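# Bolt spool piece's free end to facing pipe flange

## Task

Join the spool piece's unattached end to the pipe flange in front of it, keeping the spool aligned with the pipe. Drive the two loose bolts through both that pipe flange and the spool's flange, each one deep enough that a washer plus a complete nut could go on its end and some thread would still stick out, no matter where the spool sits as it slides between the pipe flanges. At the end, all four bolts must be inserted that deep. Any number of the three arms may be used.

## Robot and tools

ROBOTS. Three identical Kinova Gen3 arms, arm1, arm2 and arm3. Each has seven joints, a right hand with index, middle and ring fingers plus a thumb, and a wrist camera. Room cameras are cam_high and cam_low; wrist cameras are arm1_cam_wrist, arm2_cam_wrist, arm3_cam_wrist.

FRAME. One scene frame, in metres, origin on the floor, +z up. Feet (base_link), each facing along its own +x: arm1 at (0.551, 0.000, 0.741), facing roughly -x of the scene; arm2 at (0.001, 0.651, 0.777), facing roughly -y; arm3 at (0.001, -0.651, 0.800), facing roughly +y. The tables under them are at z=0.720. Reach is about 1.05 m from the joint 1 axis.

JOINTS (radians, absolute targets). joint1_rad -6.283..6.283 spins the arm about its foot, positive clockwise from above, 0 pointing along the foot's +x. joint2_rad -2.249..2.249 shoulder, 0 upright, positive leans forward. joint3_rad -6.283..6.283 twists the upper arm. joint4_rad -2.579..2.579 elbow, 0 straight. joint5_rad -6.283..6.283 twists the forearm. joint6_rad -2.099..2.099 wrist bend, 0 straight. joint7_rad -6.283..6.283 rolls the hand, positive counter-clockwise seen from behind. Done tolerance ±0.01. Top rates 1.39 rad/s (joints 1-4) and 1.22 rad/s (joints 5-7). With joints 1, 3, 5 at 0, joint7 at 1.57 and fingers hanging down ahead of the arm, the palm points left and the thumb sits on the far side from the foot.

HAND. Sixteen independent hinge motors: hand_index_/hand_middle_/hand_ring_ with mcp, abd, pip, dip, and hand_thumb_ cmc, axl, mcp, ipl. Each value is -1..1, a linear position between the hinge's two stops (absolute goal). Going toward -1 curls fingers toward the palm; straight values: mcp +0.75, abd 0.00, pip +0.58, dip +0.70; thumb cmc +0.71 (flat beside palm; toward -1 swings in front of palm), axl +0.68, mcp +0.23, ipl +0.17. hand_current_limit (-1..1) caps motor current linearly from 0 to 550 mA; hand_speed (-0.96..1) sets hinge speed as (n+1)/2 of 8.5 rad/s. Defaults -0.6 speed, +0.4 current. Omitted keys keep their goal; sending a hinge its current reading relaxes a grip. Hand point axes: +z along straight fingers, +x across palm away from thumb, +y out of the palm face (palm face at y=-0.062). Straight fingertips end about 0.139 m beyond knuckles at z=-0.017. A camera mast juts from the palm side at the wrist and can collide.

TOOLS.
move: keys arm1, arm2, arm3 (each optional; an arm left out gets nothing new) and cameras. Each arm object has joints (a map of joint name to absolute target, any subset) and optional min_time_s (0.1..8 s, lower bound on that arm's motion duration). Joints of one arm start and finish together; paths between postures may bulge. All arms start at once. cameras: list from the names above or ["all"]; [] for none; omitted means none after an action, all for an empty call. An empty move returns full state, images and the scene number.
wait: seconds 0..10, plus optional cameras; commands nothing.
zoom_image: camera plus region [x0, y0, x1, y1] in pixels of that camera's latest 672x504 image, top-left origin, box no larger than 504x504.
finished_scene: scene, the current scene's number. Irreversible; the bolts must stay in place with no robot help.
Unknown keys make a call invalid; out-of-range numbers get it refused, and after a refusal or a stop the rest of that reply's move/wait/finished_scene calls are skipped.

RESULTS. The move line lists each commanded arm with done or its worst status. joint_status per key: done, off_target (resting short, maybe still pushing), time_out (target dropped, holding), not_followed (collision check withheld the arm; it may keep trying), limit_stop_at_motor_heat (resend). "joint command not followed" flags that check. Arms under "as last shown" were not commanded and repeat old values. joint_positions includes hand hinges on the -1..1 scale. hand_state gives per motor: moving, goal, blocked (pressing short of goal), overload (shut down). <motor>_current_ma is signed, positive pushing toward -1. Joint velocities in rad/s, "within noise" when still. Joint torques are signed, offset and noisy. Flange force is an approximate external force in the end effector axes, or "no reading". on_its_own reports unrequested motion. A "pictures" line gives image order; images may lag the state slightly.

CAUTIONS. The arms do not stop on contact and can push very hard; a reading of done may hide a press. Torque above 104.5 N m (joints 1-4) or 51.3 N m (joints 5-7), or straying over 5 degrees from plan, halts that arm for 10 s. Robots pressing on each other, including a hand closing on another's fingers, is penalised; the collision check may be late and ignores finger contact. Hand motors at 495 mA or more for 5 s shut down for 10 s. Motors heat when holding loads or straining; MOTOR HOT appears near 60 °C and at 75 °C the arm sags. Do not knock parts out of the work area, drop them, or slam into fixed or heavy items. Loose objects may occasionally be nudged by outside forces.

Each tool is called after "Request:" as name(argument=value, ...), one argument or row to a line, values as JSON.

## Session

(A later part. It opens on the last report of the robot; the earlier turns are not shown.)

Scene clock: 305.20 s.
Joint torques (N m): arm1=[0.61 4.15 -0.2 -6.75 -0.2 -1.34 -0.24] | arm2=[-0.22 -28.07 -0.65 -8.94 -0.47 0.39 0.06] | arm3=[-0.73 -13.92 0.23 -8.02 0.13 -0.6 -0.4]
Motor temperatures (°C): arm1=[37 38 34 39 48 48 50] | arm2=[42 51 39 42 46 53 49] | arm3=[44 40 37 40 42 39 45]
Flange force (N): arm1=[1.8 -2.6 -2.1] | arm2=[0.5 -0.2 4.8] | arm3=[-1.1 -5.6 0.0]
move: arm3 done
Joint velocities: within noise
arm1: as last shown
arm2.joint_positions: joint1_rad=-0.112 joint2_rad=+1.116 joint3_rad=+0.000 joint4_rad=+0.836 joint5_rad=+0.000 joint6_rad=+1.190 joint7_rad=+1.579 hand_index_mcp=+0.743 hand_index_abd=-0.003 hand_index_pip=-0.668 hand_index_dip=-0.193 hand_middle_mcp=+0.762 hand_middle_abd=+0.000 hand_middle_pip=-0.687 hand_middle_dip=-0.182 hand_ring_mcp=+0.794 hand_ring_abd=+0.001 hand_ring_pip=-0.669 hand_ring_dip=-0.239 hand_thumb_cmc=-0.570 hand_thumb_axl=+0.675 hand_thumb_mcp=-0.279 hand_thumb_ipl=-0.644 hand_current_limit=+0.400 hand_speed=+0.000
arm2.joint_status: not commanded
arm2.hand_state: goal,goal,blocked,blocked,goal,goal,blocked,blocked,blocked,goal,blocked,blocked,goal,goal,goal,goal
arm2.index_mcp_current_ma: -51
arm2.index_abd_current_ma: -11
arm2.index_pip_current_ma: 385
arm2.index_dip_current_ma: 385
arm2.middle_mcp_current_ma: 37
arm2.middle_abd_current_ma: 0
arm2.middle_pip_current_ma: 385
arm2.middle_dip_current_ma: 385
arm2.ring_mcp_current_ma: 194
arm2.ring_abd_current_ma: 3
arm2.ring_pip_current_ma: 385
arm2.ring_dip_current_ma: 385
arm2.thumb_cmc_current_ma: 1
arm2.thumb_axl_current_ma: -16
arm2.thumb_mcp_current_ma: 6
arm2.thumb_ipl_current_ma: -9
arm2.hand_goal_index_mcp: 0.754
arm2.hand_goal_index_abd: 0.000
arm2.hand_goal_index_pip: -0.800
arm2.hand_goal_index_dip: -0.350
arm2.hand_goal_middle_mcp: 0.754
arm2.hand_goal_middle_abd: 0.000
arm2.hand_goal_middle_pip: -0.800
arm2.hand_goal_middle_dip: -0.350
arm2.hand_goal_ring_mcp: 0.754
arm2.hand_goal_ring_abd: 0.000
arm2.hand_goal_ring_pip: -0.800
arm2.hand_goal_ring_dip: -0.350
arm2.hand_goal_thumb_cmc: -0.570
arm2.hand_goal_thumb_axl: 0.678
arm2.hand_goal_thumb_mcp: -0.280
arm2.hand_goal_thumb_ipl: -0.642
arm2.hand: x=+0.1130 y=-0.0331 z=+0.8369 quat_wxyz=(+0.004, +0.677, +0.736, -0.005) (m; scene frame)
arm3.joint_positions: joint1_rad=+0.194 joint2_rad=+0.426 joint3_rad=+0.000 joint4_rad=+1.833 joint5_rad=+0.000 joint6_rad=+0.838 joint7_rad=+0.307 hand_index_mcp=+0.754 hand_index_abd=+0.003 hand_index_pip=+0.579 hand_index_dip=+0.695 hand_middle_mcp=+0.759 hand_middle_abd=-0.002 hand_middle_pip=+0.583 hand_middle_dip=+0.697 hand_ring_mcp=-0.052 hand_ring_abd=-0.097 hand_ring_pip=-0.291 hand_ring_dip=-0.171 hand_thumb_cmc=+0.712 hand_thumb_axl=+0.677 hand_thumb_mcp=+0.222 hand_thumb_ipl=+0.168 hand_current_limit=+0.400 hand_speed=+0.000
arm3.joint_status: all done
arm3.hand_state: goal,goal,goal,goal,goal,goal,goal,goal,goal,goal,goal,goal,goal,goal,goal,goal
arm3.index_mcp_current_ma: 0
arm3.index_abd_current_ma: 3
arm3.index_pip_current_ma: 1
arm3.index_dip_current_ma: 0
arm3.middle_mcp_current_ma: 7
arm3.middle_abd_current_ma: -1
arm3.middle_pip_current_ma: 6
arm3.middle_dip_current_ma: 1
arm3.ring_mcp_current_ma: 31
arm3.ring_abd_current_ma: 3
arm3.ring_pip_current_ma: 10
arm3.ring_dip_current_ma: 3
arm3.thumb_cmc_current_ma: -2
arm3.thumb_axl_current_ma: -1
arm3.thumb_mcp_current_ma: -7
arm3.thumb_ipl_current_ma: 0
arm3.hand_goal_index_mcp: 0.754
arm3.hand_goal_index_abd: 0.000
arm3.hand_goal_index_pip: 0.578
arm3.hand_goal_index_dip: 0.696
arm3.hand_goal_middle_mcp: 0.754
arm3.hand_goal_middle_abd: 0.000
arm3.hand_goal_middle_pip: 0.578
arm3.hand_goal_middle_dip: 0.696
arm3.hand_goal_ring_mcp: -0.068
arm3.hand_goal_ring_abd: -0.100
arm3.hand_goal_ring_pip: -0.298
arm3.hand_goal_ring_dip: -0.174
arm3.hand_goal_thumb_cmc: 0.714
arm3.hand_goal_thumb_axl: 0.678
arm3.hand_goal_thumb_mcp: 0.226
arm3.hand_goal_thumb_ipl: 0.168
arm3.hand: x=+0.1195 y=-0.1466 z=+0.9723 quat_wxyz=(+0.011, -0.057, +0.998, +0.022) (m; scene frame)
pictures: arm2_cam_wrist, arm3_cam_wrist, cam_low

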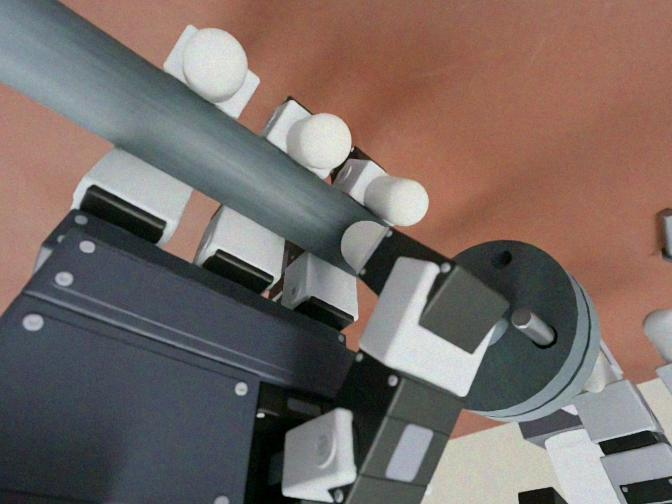

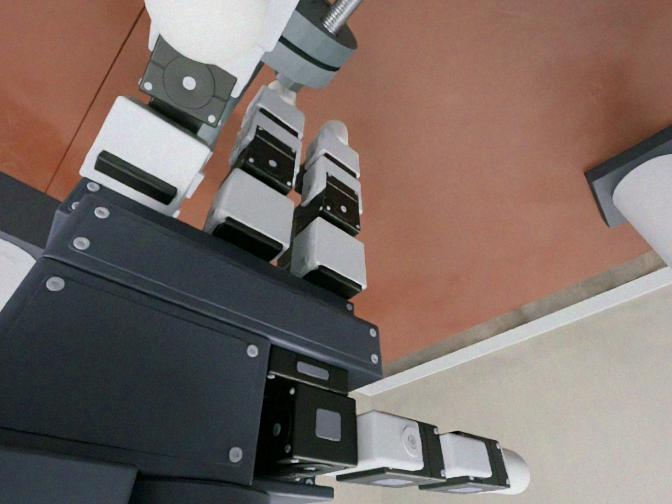

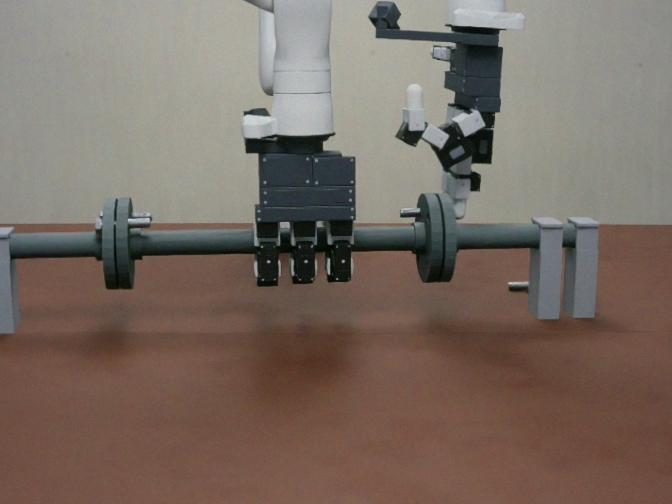

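Request:
move(
  arm3={"joints":{"joint1_rad":0.1921,"joint2_rad":0.4319,"joint4_rad":1.8197,"joint6_rad":0.845,"joint7_rad":0.3048},"min_time_s":1.5},
  cameras=["arm2_cam_wrist","arm3_cam_wrist","cam_low"],
)

Request:
zoom_image(
  camera="cam_low",
  region=[395, 180, 505, 290],
)

Request:
zoom_image(
  camera="arm3_cam_wrist",
  region=[230, 0, 400, 170],
)

Scene clock: 308.10 s.
Joint torques (N m): arm1=[0.54 4.17 -0.16 -6.75 -0.19 -1.38 -0.19] | arm2=[-0.35 -28.1 -0.7 -8.91 -0.48 0.41 0.08] | arm3=[-0.89 -14.15 0.07 -8.31 0.07 -0.81 -0.38]
Motor temperatures (°C): arm1=[37 38 34 39 48 48 50] | arm2=[42 51 39 42 46 53 49] | arm3=[44 40 37 40 42 39 45]
Flange force (N): arm1=[1.8 -2.2 -2.2] | arm2=[0.3 -0.4 4.9] | arm3=[-1.3 -6.1 -0.2]
move: arm3 done
Joint velocities: within noise
arm1, arm2: as last shown
arm2.joint_positions: joint1_rad=-0.112 joint2_rad=+1.116 joint3_rad=+0.000 joint4_rad=+0.836 joint5_rad=+0.000 joint6_rad=+1.190 joint7_rad=+1.579 hand_index_mcp=+0.743 hand_index_abd=-0.003 hand_index_pip=-0.668 hand_index_dip=-0.193 hand_middle_mcp=+0.763 hand_middle_abd=+0.000 hand_middle_pip=-0.687 hand_middle_dip=-0.182 hand_ring_mcp=+0.794 hand_ring_abd=+0.001 hand_ring_pip=-0.669 hand_ring_dip=-0.239 hand_thumb_cmc=-0.570 hand_thumb_axl=+0.675 hand_thumb_mcp=-0.279 hand_thumb_ipl=-0.644 hand_current_limit=+0.400 hand_speed=+0.000
arm2.index_mcp_current_ma: -48
arm2.middle_mcp_current_ma: 38
arm3.joint_positions: joint1_rad=+0.192 joint2_rad=+0.432 joint3_rad=+0.000 joint4_rad=+1.820 joint5_rad=+0.000 joint6_rad=+0.845 joint7_rad=+0.305 hand_index_mcp=+0.754 hand_index_abd=+0.003 hand_index_pip=+0.579 hand_index_dip=+0.695 hand_middle_mcp=+0.762 hand_middle_abd=-0.002 hand_middle_pip=+0.583 hand_middle_dip=+0.697 hand_ring_mcp=-0.052 hand_ring_abd=-0.097 hand_ring_pip=-0.291 hand_ring_dip=-0.171 hand_thumb_cmc=+0.712 hand_thumb_axl=+0.677 hand_thumb_mcp=+0.222 hand_thumb_ipl=+0.168 hand_current_limit=+0.400 hand_speed=+0.000
arm3.joint_status: all done
arm3.hand_state: goal,goal,goal,goal,goal,goal,goal,goal,goal,goal,goal,goal,goal,goal,goal,goal
arm3.index_mcp_current_ma: 0
arm3.index_abd_current_ma: 3
arm3.index_pip_current_ma: 1
arm3.index_dip_current_ma: 0
arm3.middle_mcp_current_ma: 12
arm3.middle_abd_current_ma: -1
arm3.middle_pip_current_ma: 6
arm3.middle_dip_current_ma: 1
arm3.ring_mcp_current_ma: 31
arm3.ring_abd_current_ma: 3
arm3.ring_pip_current_ma: 10
arm3.ring_dip_current_ma: 3
arm3.thumb_cmc_current_ma: -2
arm3.thumb_axl_current_ma: -1
arm3.thumb_mcp_current_ma: -7
arm3.thumb_ipl_current_ma: 0
arm3.hand_goal_index_mcp: 0.754
arm3.hand_goal_index_abd: 0.000
arm3.hand_goal_index_pip: 0.578
arm3.hand_goal_index_dip: 0.696
arm3.hand_goal_middle_mcp: 0.754
arm3.hand_goal_middle_abd: 0.000
arm3.hand_goal_middle_pip: 0.578
arm3.hand_goal_middle_dip: 0.696
arm3.hand_goal_ring_mcp: -0.068
arm3.hand_goal_ring_abd: -0.100
arm3.hand_goal_ring_pip: -0.298
arm3.hand_goal_ring_dip: -0.174
arm3.hand_goal_thumb_cmc: 0.714
arm3.hand_goal_thumb_axl: 0.678
arm3.hand_goal_thumb_mcp: 0.226
arm3.hand_goal_thumb_ipl: 0.168
arm3.hand: x=+0.1193 y=-0.1426 z=+0.9729 quat_wxyz=(+0.011, -0.057, +0.998, +0.022) (m; scene frame)
pictures: arm2_cam_wrist, arm3_cam_wrist, cam_low

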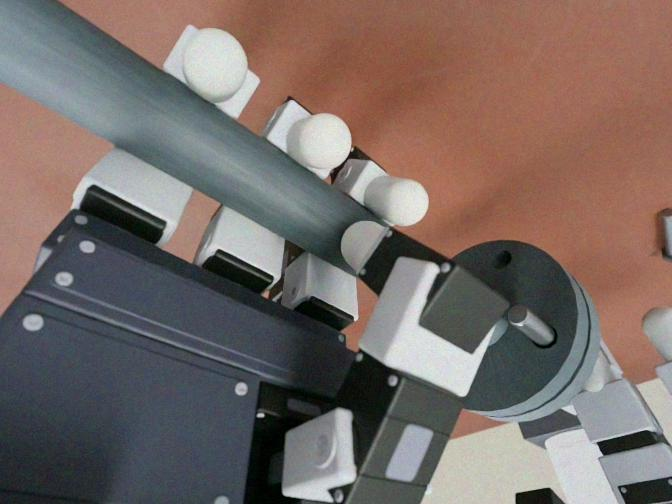

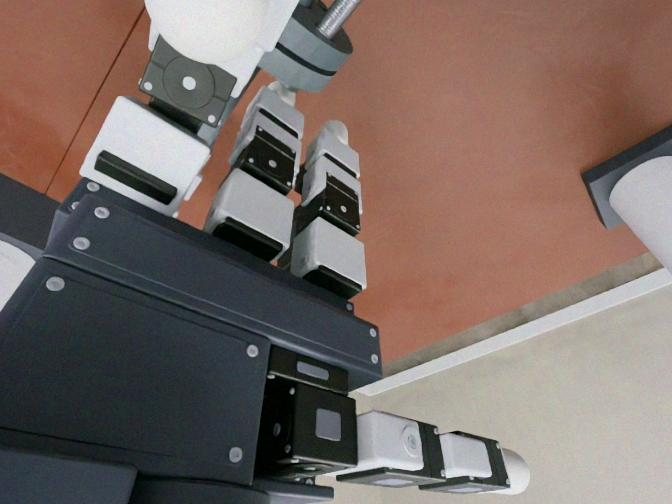

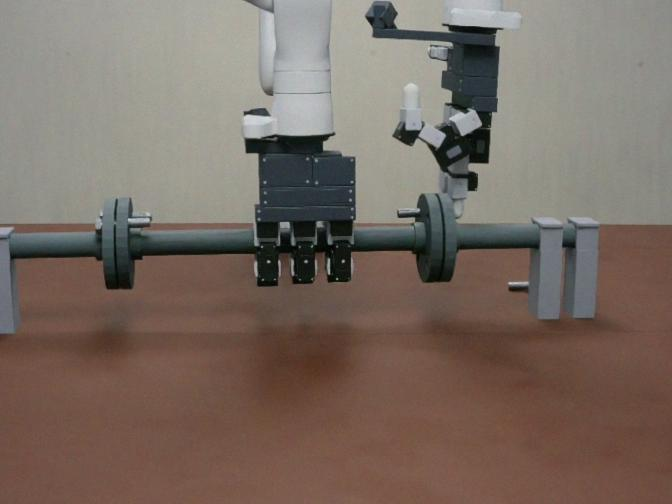

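Scaled by 4.582.

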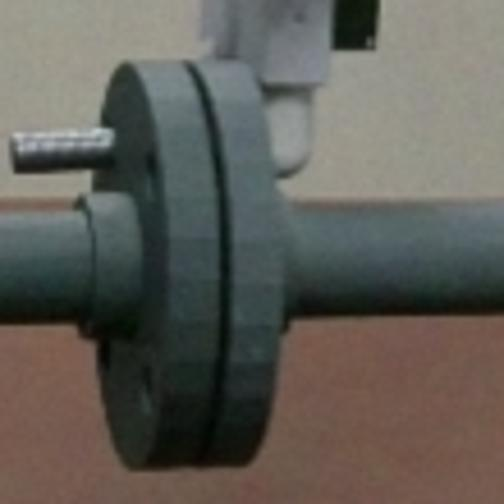

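Scaled by 2.965.

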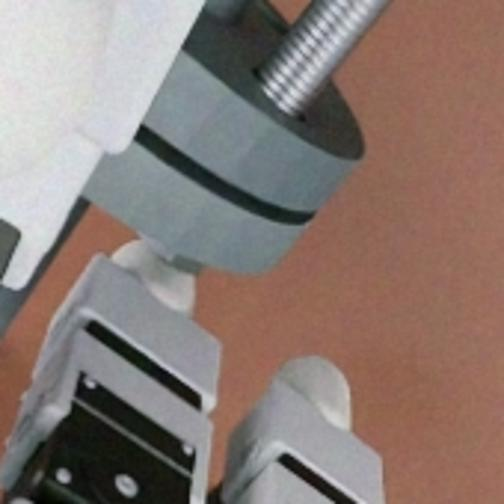

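Request:
move(
  arm3={"joints":{"joint1_rad":0.1903,"joint2_rad":0.4365,"joint4_rad":1.8099,"joint6_rad":0.8502,"joint7_rad":0.303},"min_time_s":1.5},
  cameras=["arm2_cam_wrist","arm3_cam_wrist","cam_low"],
)

Request:
zoom_image(
  camera="cam_low",
  region=[395, 180, 505, 290],
)

Request:
zoom_image(
  camera="arm3_cam_wrist",
  region=[230, 0, 400, 170],
)

Scene clock: 311.00 s.
Joint torques (N m): arm1=[0.58 4.2 -0.24 -6.78 -0.15 -1.4 -0.14] | arm2=[-0.35 -27.98 -0.75 -8.86 -0.48 0.42 0.09] | arm3=[-0.9 -14.49 -0.1 -8.59 0 -0.96 -0.37]
Motor temperatures (°C): arm1=[37 38 34 39 48 48 50] | arm2=[42 51 39 42 46 53 49] | arm3=[44 40 37 40 42 39 45]
Flange force (N): arm1=[1.9 -2.4 -2.1] | arm2=[0.3 -0.3 4.7] | arm3=[-1.2 -6.3 0.1]
move: arm3 done
Joint velocities: within noise
arm1, arm2: as last shown
arm3.joint_positions: joint1_rad=+0.190 joint2_rad=+0.436 joint3_rad=+0.000 joint4_rad=+1.810 joint5_rad=+0.000 joint6_rad=+0.850 joint7_rad=+0.303 hand_index_mcp=+0.754 hand_index_abd=+0.003 hand_index_pip=+0.579 hand_index_dip=+0.695 hand_middle_mcp=+0.772 hand_middle_abd=+0.000 hand_middle_pip=+0.589 hand_middle_dip=+0.701 hand_ring_mcp=-0.052 hand_ring_abd=-0.097 hand_ring_pip=-0.291 hand_ring_dip=-0.171 hand_thumb_cmc=+0.712 hand_thumb_axl=+0.677 hand_thumb_mcp=+0.222 hand_thumb_ipl=+0.168 hand_current_limit=+0.400 hand_speed=+0.000
arm3.joint_status: all done
arm3.hand_state: goal,goal,goal,goal,goal,goal,goal,goal,goal,goal,goal,goal,goal,goal,goal,goal
arm3.index_mcp_current_ma: 0
arm3.index_abd_current_ma: 3
arm3.index_pip_current_ma: 1
arm3.index_dip_current_ma: 0
arm3.middle_mcp_current_ma: 38
arm3.middle_abd_current_ma: 0
arm3.middle_pip_current_ma: 17
arm3.middle_dip_current_ma: 7
arm3.ring_mcp_current_ma: 31
arm3.ring_abd_current_ma: 3
arm3.ring_pip_current_ma: 10
arm3.ring_dip_current_ma: 3
arm3.thumb_cmc_current_ma: -2
arm3.thumb_axl_current_ma: -1
arm3.thumb_mcp_current_ma: -7
arm3.thumb_ipl_current_ma: 0
arm3.hand_goal_index_mcp: 0.754
arm3.hand_goal_index_abd: 0.000
arm3.hand_goal_index_pip: 0.578
arm3.hand_goal_index_dip: 0.696
arm3.hand_goal_middle_mcp: 0.754
arm3.hand_goal_middle_abd: 0.000
arm3.hand_goal_middle_pip: 0.578
arm3.hand_goal_middle_dip: 0.696
arm3.hand_goal_ring_mcp: -0.068
arm3.hand_goal_ring_abd: -0.100
arm3.hand_goal_ring_pip: -0.298
arm3.hand_goal_ring_dip: -0.174
arm3.hand_goal_thumb_cmc: 0.714
arm3.hand_goal_thumb_axl: 0.678
arm3.hand_goal_thumb_mcp: 0.226
arm3.hand_goal_thumb_ipl: 0.168
arm3.hand: x=+0.1190 y=-0.1397 z=+0.9734 quat_wxyz=(+0.011, -0.057, +0.998, +0.022) (m; scene frame)
pictures: arm2_cam_wrist, arm3_cam_wrist, cam_low

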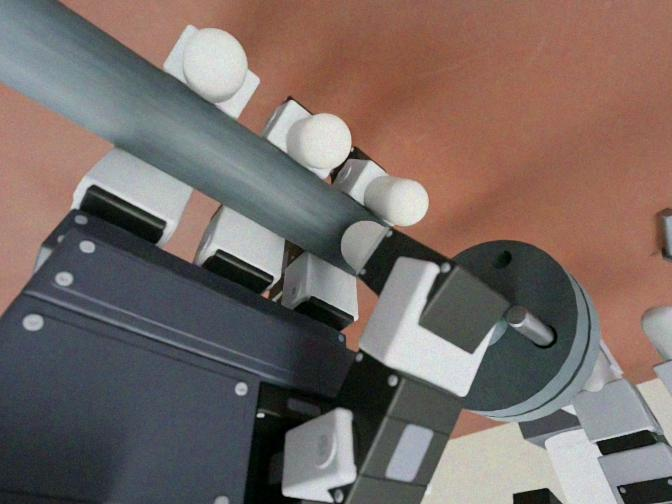

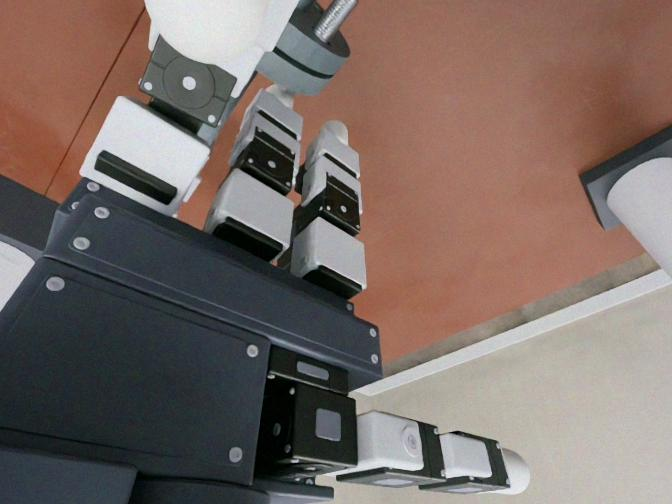

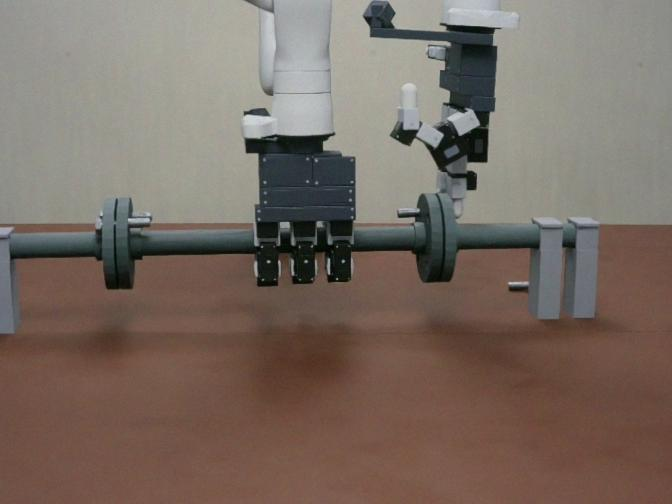

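Scaled by 4.582.

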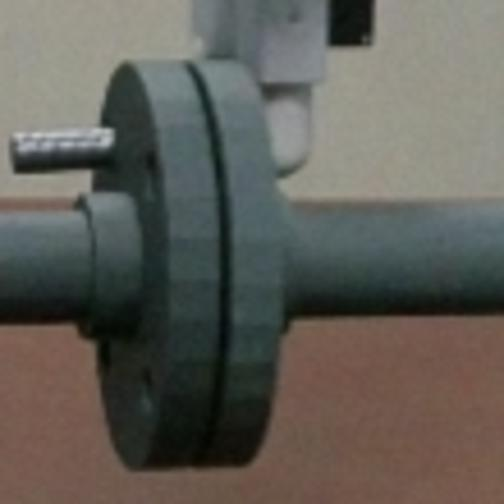

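Scaled by 2.965.

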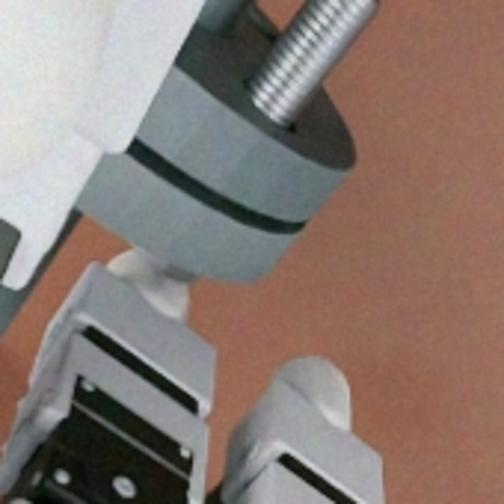

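Request:
move(
  arm3={"joints":{"joint1_rad":0.2111,"joint2_rad":0.3854,"joint4_rad":1.9279,"joint6_rad":0.7833,"joint7_rad":0.3238},"min_time_s":1.5},
  cameras=[],
)

Request:
move(
  arm3={"joints":{"joint1_rad":0.541,"joint2_rad":0.438,"joint4_rad":2.1427,"joint6_rad":0.561,"joint7_rad":0.4395,"hand_index_abd":0.1,"hand_middle_abd":-0.1},"min_time_s":2.5},
  cameras=["all"],
)

Request:
zoom_image(
  camera="cam_low",
  region=[395, 180, 505, 290],
)

Request:
zoom_image(
  camera="arm3_cam_wrist",
  region=[230, 0, 460, 230],
)

Scene clock: 316.40 s.
Joint torques (N m): arm1=[0.47 4.15 -0.27 -6.81 -0.16 -1.34 -0.14] | arm2=[-0.23 -28.02 -0.64 -8.88 -0.44 0.43 0.08] | arm3=[-0.64 -12.99 0.17 -7.61 0.09 -0.59 -0.36]
Motor temperatures (°C): arm1=[37 38 34 39 48 48 50] | arm2=[42 51 39 41 46 53 49] | arm3=[44 40 37 40 42 39 45]
Flange force (N): arm1=[1.8 -2.3 -1.8] | arm2=[0.4 -0.2 4.8] | arm3=[-1.1 -5.0 -0.2]
move: arm3 done
Joint velocities: within noise
arm1, arm2: as last shown
arm3.joint_positions: joint1_rad=+0.211 joint2_rad=+0.385 joint3_rad=+0.000 joint4_rad=+1.928 joint5_rad=+0.000 joint6_rad=+0.783 joint7_rad=+0.324 hand_index_mcp=+0.754 hand_index_abd=+0.003 hand_index_pip=+0.579 hand_index_dip=+0.695 hand_middle_mcp=+0.756 hand_middle_abd=+0.000 hand_middle_pip=+0.580 hand_middle_dip=+0.699 hand_ring_mcp=-0.052 hand_ring_abd=-0.097 hand_ring_pip=-0.291 hand_ring_dip=-0.171 hand_thumb_cmc=+0.712 hand_thumb_axl=+0.677 hand_thumb_mcp=+0.222 hand_thumb_ipl=+0.168 hand_current_limit=+0.400 hand_speed=+0.000
arm3.joint_status: all done
arm3.hand_state: goal,goal,goal,goal,goal,goal,goal,goal,goal,goal,goal,goal,goal,goal,goal,goal
arm3.index_mcp_current_ma: 0
arm3.index_abd_current_ma: 3
arm3.index_pip_current_ma: 1
arm3.index_dip_current_ma: 0
arm3.middle_mcp_current_ma: 2
arm3.middle_abd_current_ma: 0
arm3.middle_pip_current_ma: 2
arm3.middle_dip_current_ma: 3
arm3.ring_mcp_current_ma: 31
arm3.ring_abd_current_ma: 3
arm3.ring_pip_current_ma: 10
arm3.ring_dip_current_ma: 3
arm3.thumb_cmc_current_ma: -2
arm3.thumb_axl_current_ma: -1
arm3.thumb_mcp_current_ma: -7
arm3.thumb_ipl_current_ma: 0
arm3.hand_goal_index_mcp: 0.754
arm3.hand_goal_index_abd: 0.000
arm3.hand_goal_index_pip: 0.578
arm3.hand_goal_index_dip: 0.696
arm3.hand_goal_middle_mcp: 0.754
arm3.hand_goal_middle_abd: 0.000
arm3.hand_goal_middle_pip: 0.578
arm3.hand_goal_middle_dip: 0.696
arm3.hand_goal_ring_mcp: -0.068
arm3.hand_goal_ring_abd: -0.100
arm3.hand_goal_ring_pip: -0.298
arm3.hand_goal_ring_dip: -0.174
arm3.hand_goal_thumb_cmc: 0.714
arm3.hand_goal_thumb_axl: 0.678
arm3.hand_goal_thumb_mcp: 0.226
arm3.hand_goal_thumb_ipl: 0.168
arm3.hand: x=+0.1209 y=-0.1746 z=+0.9660 quat_wxyz=(+0.011, -0.057, +0.998, +0.022) (m; scene frame)
pictures: none
No camera images: "cameras" was empty.

Scene clock: 319.27 s.
Joint torques (N m): arm1=[0.53 4.19 -0.2 -6.73 -0.23 -1.38 -0.11] | arm2=[-0.19 -28.05 -0.63 -8.86 -0.44 0.43 0.06] | arm3=[-0.73 -12 0.22 -5.91 0.11 -0.44 -0.35]
Motor temperatures (°C): arm1=[37 38 34 39 48 48 50] | arm2=[42 51 39 41 46 52 49] | arm3=[44 40 37 40 42 39 45]
Flange force (N): arm1=[1.8 -2.2 -2.2] | arm2=[0.2 -0.2 4.8] | arm3=[-0.9 -5.4 -0.9]
move: arm3 done
Joint velocities: within noise
arm1, arm2: as last shown
arm3.joint_positions: joint1_rad=+0.541 joint2_rad=+0.438 joint3_rad=+0.000 joint4_rad=+2.143 joint5_rad=+0.000 joint6_rad=+0.561 joint7_rad=+0.439 hand_index_mcp=+0.754 hand_index_abd=+0.096 hand_index_pip=+0.579 hand_index_dip=+0.695 hand_middle_mcp=+0.755 hand_middle_abd=-0.096 hand_middle_pip=+0.580 hand_middle_dip=+0.699 hand_ring_mcp=-0.052 hand_ring_abd=-0.097 hand_ring_pip=-0.291 hand_ring_dip=-0.171 hand_thumb_cmc=+0.712 hand_thumb_axl=+0.677 hand_thumb_mcp=+0.222 hand_thumb_ipl=+0.168 hand_current_limit=+0.400 hand_speed=+0.000
arm3.joint_status: all done
arm3.hand_state: goal,goal,goal,goal,goal,goal,goal,goal,goal,goal,goal,goal,goal,goal,goal,goal
arm3.index_mcp_current_ma: 0
arm3.index_abd_current_ma: -4
arm3.index_pip_current_ma: 1
arm3.index_dip_current_ma: 0
arm3.middle_mcp_current_ma: 1
arm3.middle_abd_current_ma: 4
arm3.middle_pip_current_ma: 2
arm3.middle_dip_current_ma: 3
arm3.ring_mcp_current_ma: 31
arm3.ring_abd_current_ma: 3
arm3.ring_pip_current_ma: 10
arm3.ring_dip_current_ma: 3
arm3.thumb_cmc_current_ma: -2
arm3.thumb_axl_current_ma: -1
arm3.thumb_mcp_current_ma: -7
arm3.thumb_ipl_current_ma: 0
arm3.hand_goal_index_mcp: 0.754
arm3.hand_goal_index_abd: 0.100
arm3.hand_goal_index_pip: 0.578
arm3.hand_goal_index_dip: 0.696
arm3.hand_goal_middle_mcp: 0.754
arm3.hand_goal_middle_abd: -0.100
arm3.hand_goal_middle_pip: 0.578
arm3.hand_goal_middle_dip: 0.696
arm3.hand_goal_ring_mcp: -0.068
arm3.hand_goal_ring_abd: -0.100
arm3.hand_goal_ring_pip: -0.298
arm3.hand_goal_ring_dip: -0.174
arm3.hand_goal_thumb_cmc: 0.714
arm3.hand_goal_thumb_axl: 0.678
arm3.hand_goal_thumb_mcp: 0.226
arm3.hand_goal_thumb_ipl: 0.168
arm3.hand: x=+0.2305 y=-0.2848 z=+0.9003 quat_wxyz=(+0.005, +0.050, +0.999, +0.001) (m; scene frame)
pictures: arm1_cam_wrist, arm2_cam_wrist, arm3_cam_wrist, cam_high, cam_low

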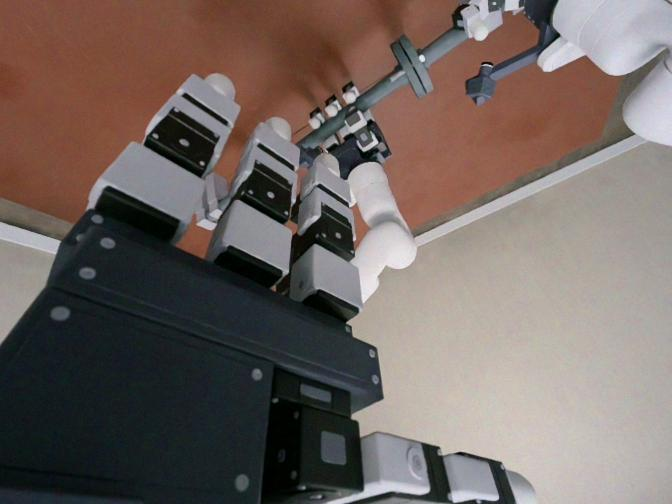

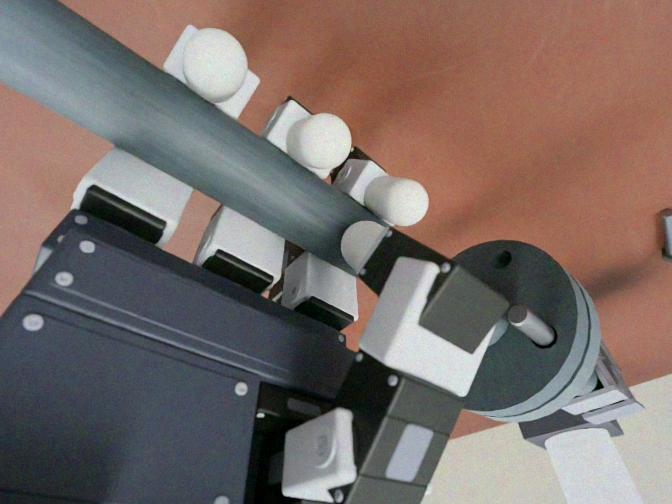

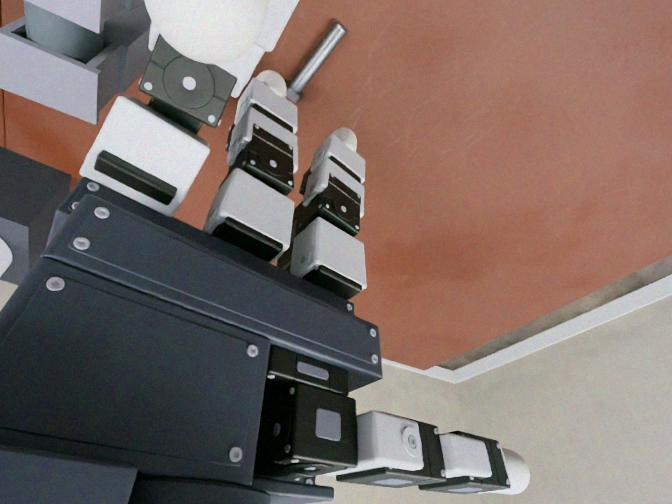

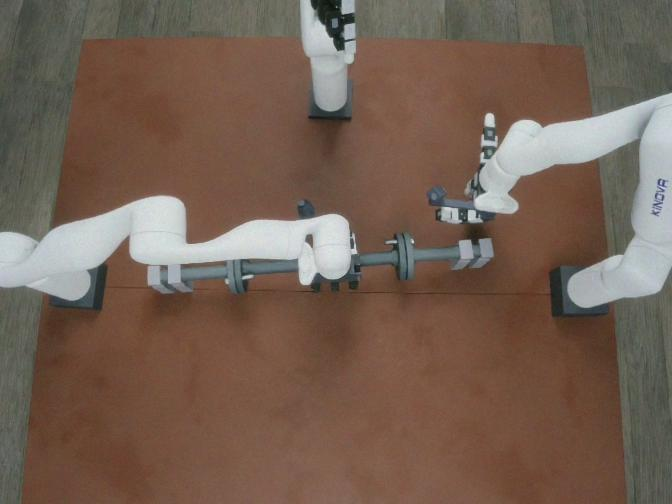

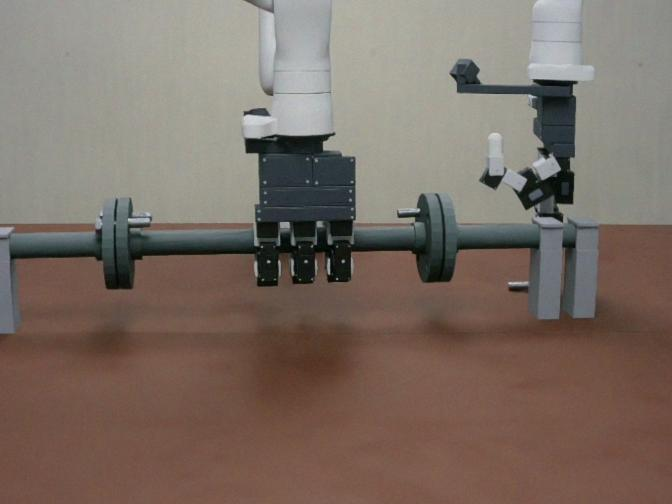

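Scaled by 4.582.

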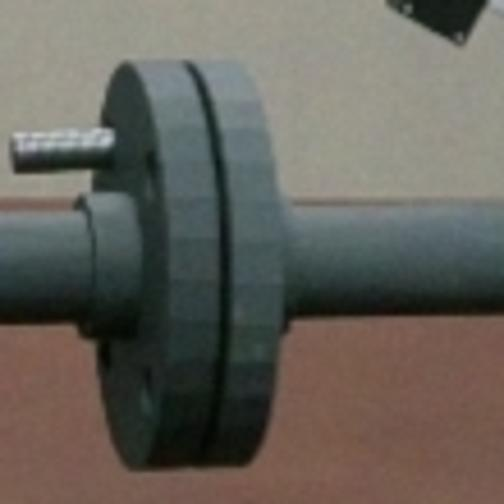

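Scaled by 2.191.

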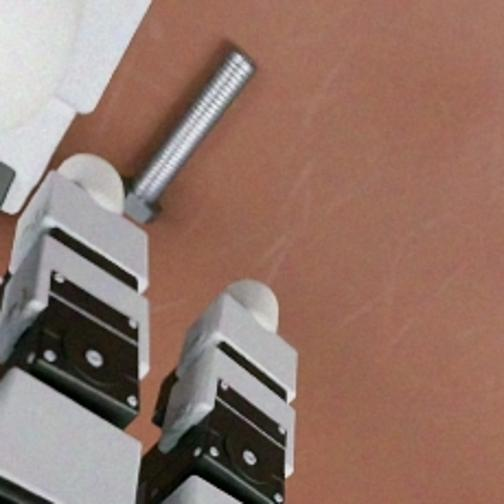

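Request:
move(
  arm3={"joints":{"joint1_rad":0.5398,"joint2_rad":0.5789,"joint4_rad":2.1878,"joint6_rad":0.3749,"joint7_rad":0.4383},"min_time_s":2},
  cameras=["arm3_cam_wrist","cam_high","cam_low"],
)

Request:
zoom_image(
  camera="arm3_cam_wrist",
  region=[230, 0, 400, 170],
)

Scene clock: 326.53 s.
Joint torques (N m): arm1=[0.58 4.18 -0.2 -6.8 -0.16 -1.36 -0.16] | arm2=[-0.19 -28.04 -0.61 -8.88 -0.45 0.44 0.07] | arm3=[-0.74 -12.99 0.22 -4.56 0.06 -0.47 -0.41]
Motor temperatures (°C): arm1=[37 38 34 39 48 48 50] | arm2=[42 51 39 41 46 52 49] | arm3=[44 40 37 40 42 39 45]
Flange force (N): arm1=[1.9 -2.3 -1.9] | arm2=[0.3 -0.1 4.8] | arm3=[-1.2 -5.2 -1.7]
move: arm3 done
Joint velocities: within noise
arm1.joint_positions: joint1_rad=-0.132 joint2_rad=-0.586 joint3_rad=-0.115 joint4_rad=+1.425 joint5_rad=-0.022 joint6_rad=+1.936 joint7_rad=+1.699 hand_index_mcp=+0.753 hand_index_abd=+0.000 hand_index_pip=+0.577 hand_index_dip=+0.696 hand_middle_mcp=+0.753 hand_middle_abd=+0.000 hand_middle_pip=+0.577 hand_middle_dip=+0.696 hand_ring_mcp=+0.753 hand_ring_abd=+0.000 hand_ring_pip=+0.577 hand_ring_dip=+0.696 hand_thumb_cmc=+0.714 hand_thumb_axl=+0.677 hand_thumb_mcp=+0.224 hand_thumb_ipl=+0.168 hand_current_limit=+0.400 hand_speed=-0.600
arm1.joint_status: not commanded
arm1.hand_state: goal,goal,goal,goal,goal,goal,goal,goal,goal,goal,goal,goal,goal,goal,goal,goal
arm1.index_mcp_current_ma: 0
arm1.index_abd_current_ma: 0
arm1.index_pip_current_ma: 0
arm1.index_dip_current_ma: 0
arm1.middle_mcp_current_ma: 0
arm1.middle_abd_current_ma: 0
arm1.middle_pip_current_ma: 0
arm1.middle_dip_current_ma: 0
arm1.ring_mcp_current_ma: 0
arm1.ring_abd_current_ma: 0
arm1.ring_pip_current_ma: 0
arm1.ring_dip_current_ma: 0
arm1.thumb_cmc_current_ma: 0
arm1.thumb_axl_current_ma: 0
arm1.thumb_mcp_current_ma: -2
arm1.thumb_ipl_current_ma: 0
arm1.hand_goal_index_mcp: 0.754
arm1.hand_goal_index_abd: 0.000
arm1.hand_goal_index_pip: 0.576
arm1.hand_goal_index_dip: 0.696
arm1.hand_goal_middle_mcp: 0.754
arm1.hand_goal_middle_abd: 0.000
arm1.hand_goal_middle_pip: 0.576
arm1.hand_goal_middle_dip: 0.696
arm1.hand_goal_ring_mcp: 0.754
arm1.hand_goal_ring_abd: 0.000
arm1.hand_goal_ring_pip: 0.576
arm1.hand_goal_ring_dip: 0.696
arm1.hand_goal_thumb_cmc: 0.714
arm1.hand_goal_thumb_axl: 0.678
arm1.hand_goal_thumb_mcp: 0.226
arm1.hand_goal_thumb_ipl: 0.168
arm1.hand: x=+0.4529 y=-0.1006 z=+1.3062 quat_wxyz=(+0.008, -0.968, -0.174, +0.182) (m; scene frame)
arm2: as last shown
arm3.joint_positions: joint1_rad=+0.540 joint2_rad=+0.579 joint3_rad=+0.000 joint4_rad=+2.188 joint5_rad=+0.000 joint6_rad=+0.375 joint7_rad=+0.438 hand_index_mcp=+0.754 hand_index_abd=+0.096 hand_index_pip=+0.579 hand_index_dip=+0.695 hand_middle_mcp=+0.755 hand_middle_abd=-0.096 hand_middle_pip=+0.580 hand_middle_dip=+0.699 hand_ring_mcp=-0.052 hand_ring_abd=-0.097 hand_ring_pip=-0.291 hand_ring_dip=-0.171 hand_thumb_cmc=+0.712 hand_thumb_axl=+0.677 hand_thumb_mcp=+0.222 hand_thumb_ipl=+0.168 hand_current_limit=+0.400 hand_speed=+0.000
arm3.joint_status: all done
arm3.hand_state: goal,goal,goal,goal,goal,goal,goal,goal,goal,goal,goal,goal,goal,goal,goal,goal
arm3.index_mcp_current_ma: 0
arm3.index_abd_current_ma: -4
arm3.index_pip_current_ma: 1
arm3.index_dip_current_ma: 0
arm3.middle_mcp_current_ma: 1
arm3.middle_abd_current_ma: 4
arm3.middle_pip_current_ma: 2
arm3.middle_dip_current_ma: 3
arm3.ring_mcp_current_ma: 31
arm3.ring_abd_current_ma: 3
arm3.ring_pip_current_ma: 10
arm3.ring_dip_current_ma: 3
arm3.thumb_cmc_current_ma: -2
arm3.thumb_axl_current_ma: -1
arm3.thumb_mcp_current_ma: -7
arm3.thumb_ipl_current_ma: 0
arm3.hand_goal_index_mcp: 0.754
arm3.hand_goal_index_abd: 0.100
arm3.hand_goal_index_pip: 0.578
arm3.hand_goal_index_dip: 0.696
arm3.hand_goal_middle_mcp: 0.754
arm3.hand_goal_middle_abd: -0.100
arm3.hand_goal_middle_pip: 0.578
arm3.hand_goal_middle_dip: 0.696
arm3.hand_goal_ring_mcp: -0.068
arm3.hand_goal_ring_abd: -0.100
arm3.hand_goal_ring_pip: -0.298
arm3.hand_goal_ring_dip: -0.174
arm3.hand_goal_thumb_cmc: 0.714
arm3.hand_goal_thumb_axl: 0.678
arm3.hand_goal_thumb_mcp: 0.226
arm3.hand_goal_thumb_ipl: 0.168
arm3.hand: x=+0.2305 y=-0.2848 z=+0.8451 quat_wxyz=(+0.005, +0.050, +0.999, +0.001) (m; scene frame)
pictures: arm3_cam_wrist, cam_high, cam_low

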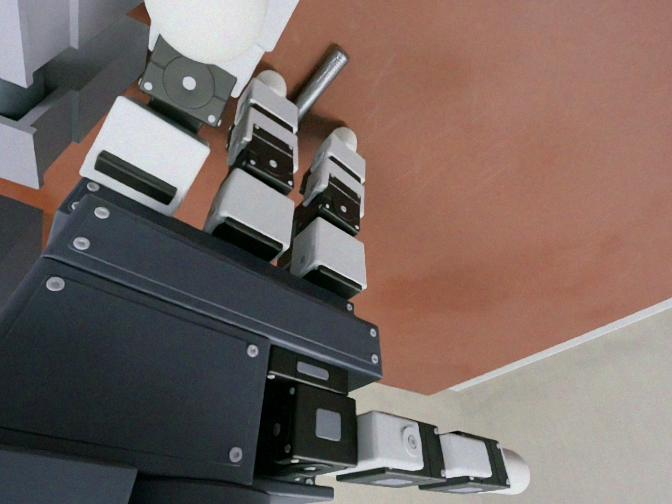

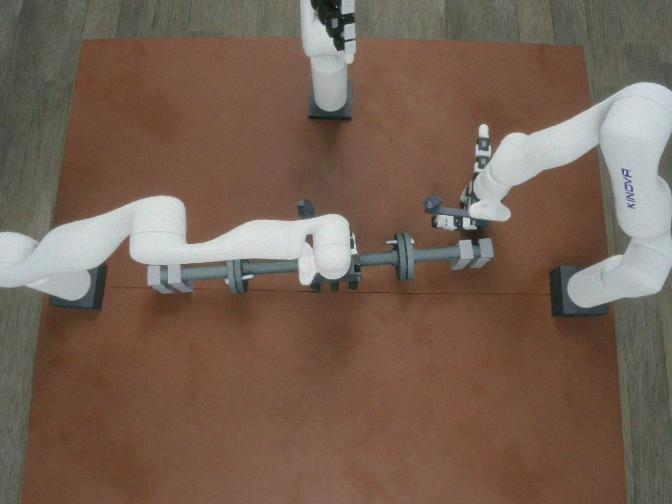

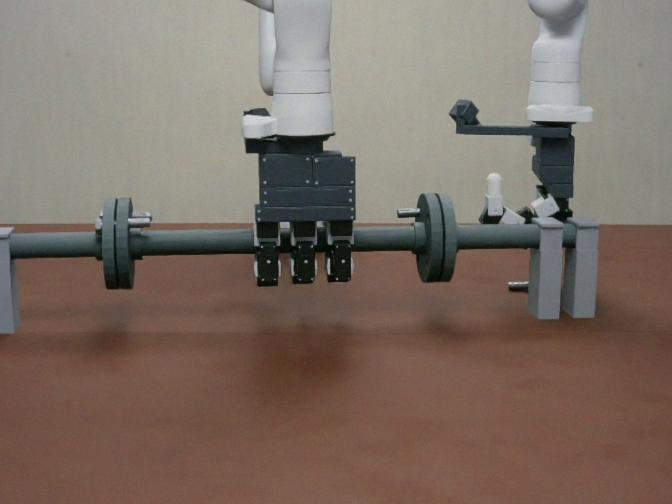

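Scaled by 2.965.

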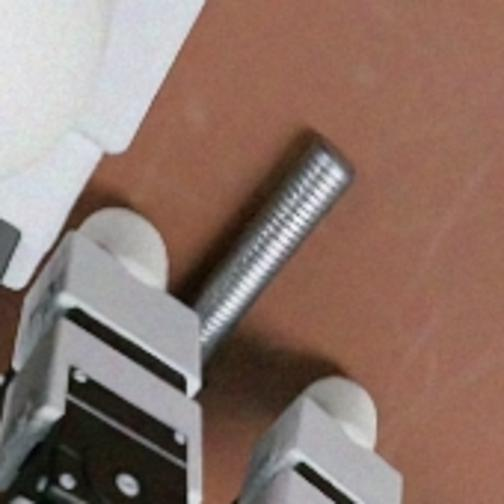

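Request:
move(
  arm3={"joints":{"hand_index_abd":-0.2,"hand_middle_abd":0.2,"hand_speed":-0.3}},
  cameras=["arm3_cam_wrist"],
)

Request:
zoom_image(
  camera="arm3_cam_wrist",
  region=[230, 0, 400, 170],
)

Scene clock: 327.83 s.
Joint torques (N m): arm1=[0.51 4.12 -0.22 -6.81 -0.19 -1.35 -0.21] | arm2=[-0.24 -28.06 -0.64 -8.88 -0.44 0.44 0.05] | arm3=[-0.79 -13.05 0.2 -4.74 0.12 -0.48 -0.41]
Motor temperatures (°C): arm1=[37 38 34 39 48 48 50] | arm2=[42 50 39 41 46 52 49] | arm3=[44 40 37 40 42 39 45]
Flange force (N): arm1=[1.8 -2.4 -1.9] | arm2=[0.3 -0.2 4.8] | arm3=[-1.1 -5.6 -1.5]
move: arm3 off_target
Joint velocities: within noise
arm1, arm2: as last shown
arm3.joint_positions: joint1_rad=+0.540 joint2_rad=+0.579 joint3_rad=+0.000 joint4_rad=+2.188 joint5_rad=+0.000 joint6_rad=+0.375 joint7_rad=+0.438 hand_index_mcp=+0.756 hand_index_abd=-0.091 hand_index_pip=+0.579 hand_index_dip=+0.696 hand_middle_mcp=+0.750 hand_middle_abd=+0.082 hand_middle_pip=+0.577 hand_middle_dip=+0.697 hand_ring_mcp=-0.052 hand_ring_abd=-0.097 hand_ring_pip=-0.291 hand_ring_dip=-0.171 hand_thumb_cmc=+0.712 hand_thumb_axl=+0.677 hand_thumb_mcp=+0.222 hand_thumb_ipl=+0.168 hand_current_limit=+0.400 hand_speed=-0.300
arm3.joint_status: hand_index_abd off_target (ended at -0.091, target -0.200); hand_middle_abd off_target (ended at +0.082, target +0.200); the others done
arm3.hand_state: goal,blocked,goal,goal,goal,blocked,goal,goal,goal,goal,goal,goal,goal,goal,goal,goal
arm3.index_mcp_current_ma: 2
arm3.index_abd_current_ma: 312
arm3.index_pip_current_ma: 1
arm3.index_dip_current_ma: 0
arm3.middle_mcp_current_ma: -4
arm3.middle_abd_current_ma: -348
arm3.middle_pip_current_ma: -1
arm3.middle_dip_current_ma: 1
arm3.ring_mcp_current_ma: 31
arm3.ring_abd_current_ma: 2
arm3.ring_pip_current_ma: 10
arm3.ring_dip_current_ma: 3
arm3.thumb_cmc_current_ma: -2
arm3.thumb_axl_current_ma: -1
arm3.thumb_mcp_current_ma: -7
arm3.thumb_ipl_current_ma: 0
arm3.hand_goal_index_mcp: 0.754
arm3.hand_goal_index_abd: -0.200
arm3.hand_goal_index_pip: 0.578
arm3.hand_goal_index_dip: 0.696
arm3.hand_goal_middle_mcp: 0.754
arm3.hand_goal_middle_abd: 0.200
arm3.hand_goal_middle_pip: 0.578
arm3.hand_goal_middle_dip: 0.696
arm3.hand_goal_ring_mcp: -0.068
arm3.hand_goal_ring_abd: -0.100
arm3.hand_goal_ring_pip: -0.298
arm3.hand_goal_ring_dip: -0.174
arm3.hand_goal_thumb_cmc: 0.714
arm3.hand_goal_thumb_axl: 0.678
arm3.hand_goal_thumb_mcp: 0.226
arm3.hand_goal_thumb_ipl: 0.168
arm3.hand: x=+0.2305 y=-0.2848 z=+0.8451 quat_wxyz=(+0.005, +0.050, +0.999, +0.001) (m; scene frame)
pictures: arm3_cam_wrist

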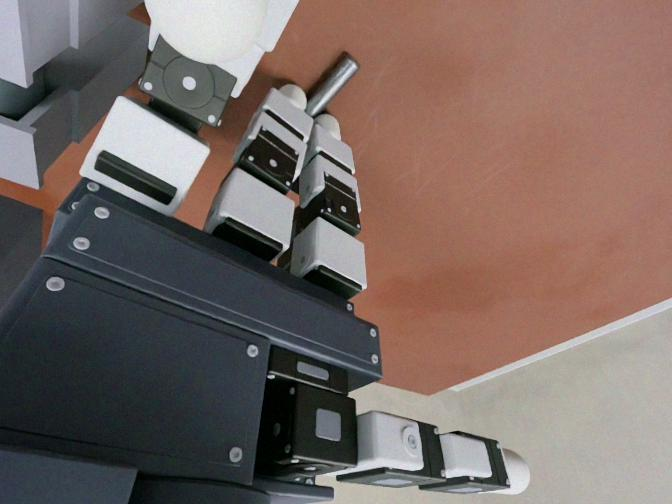

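Scaled by 2.965.

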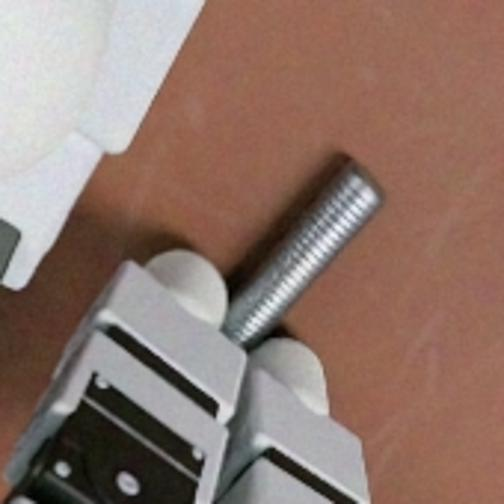

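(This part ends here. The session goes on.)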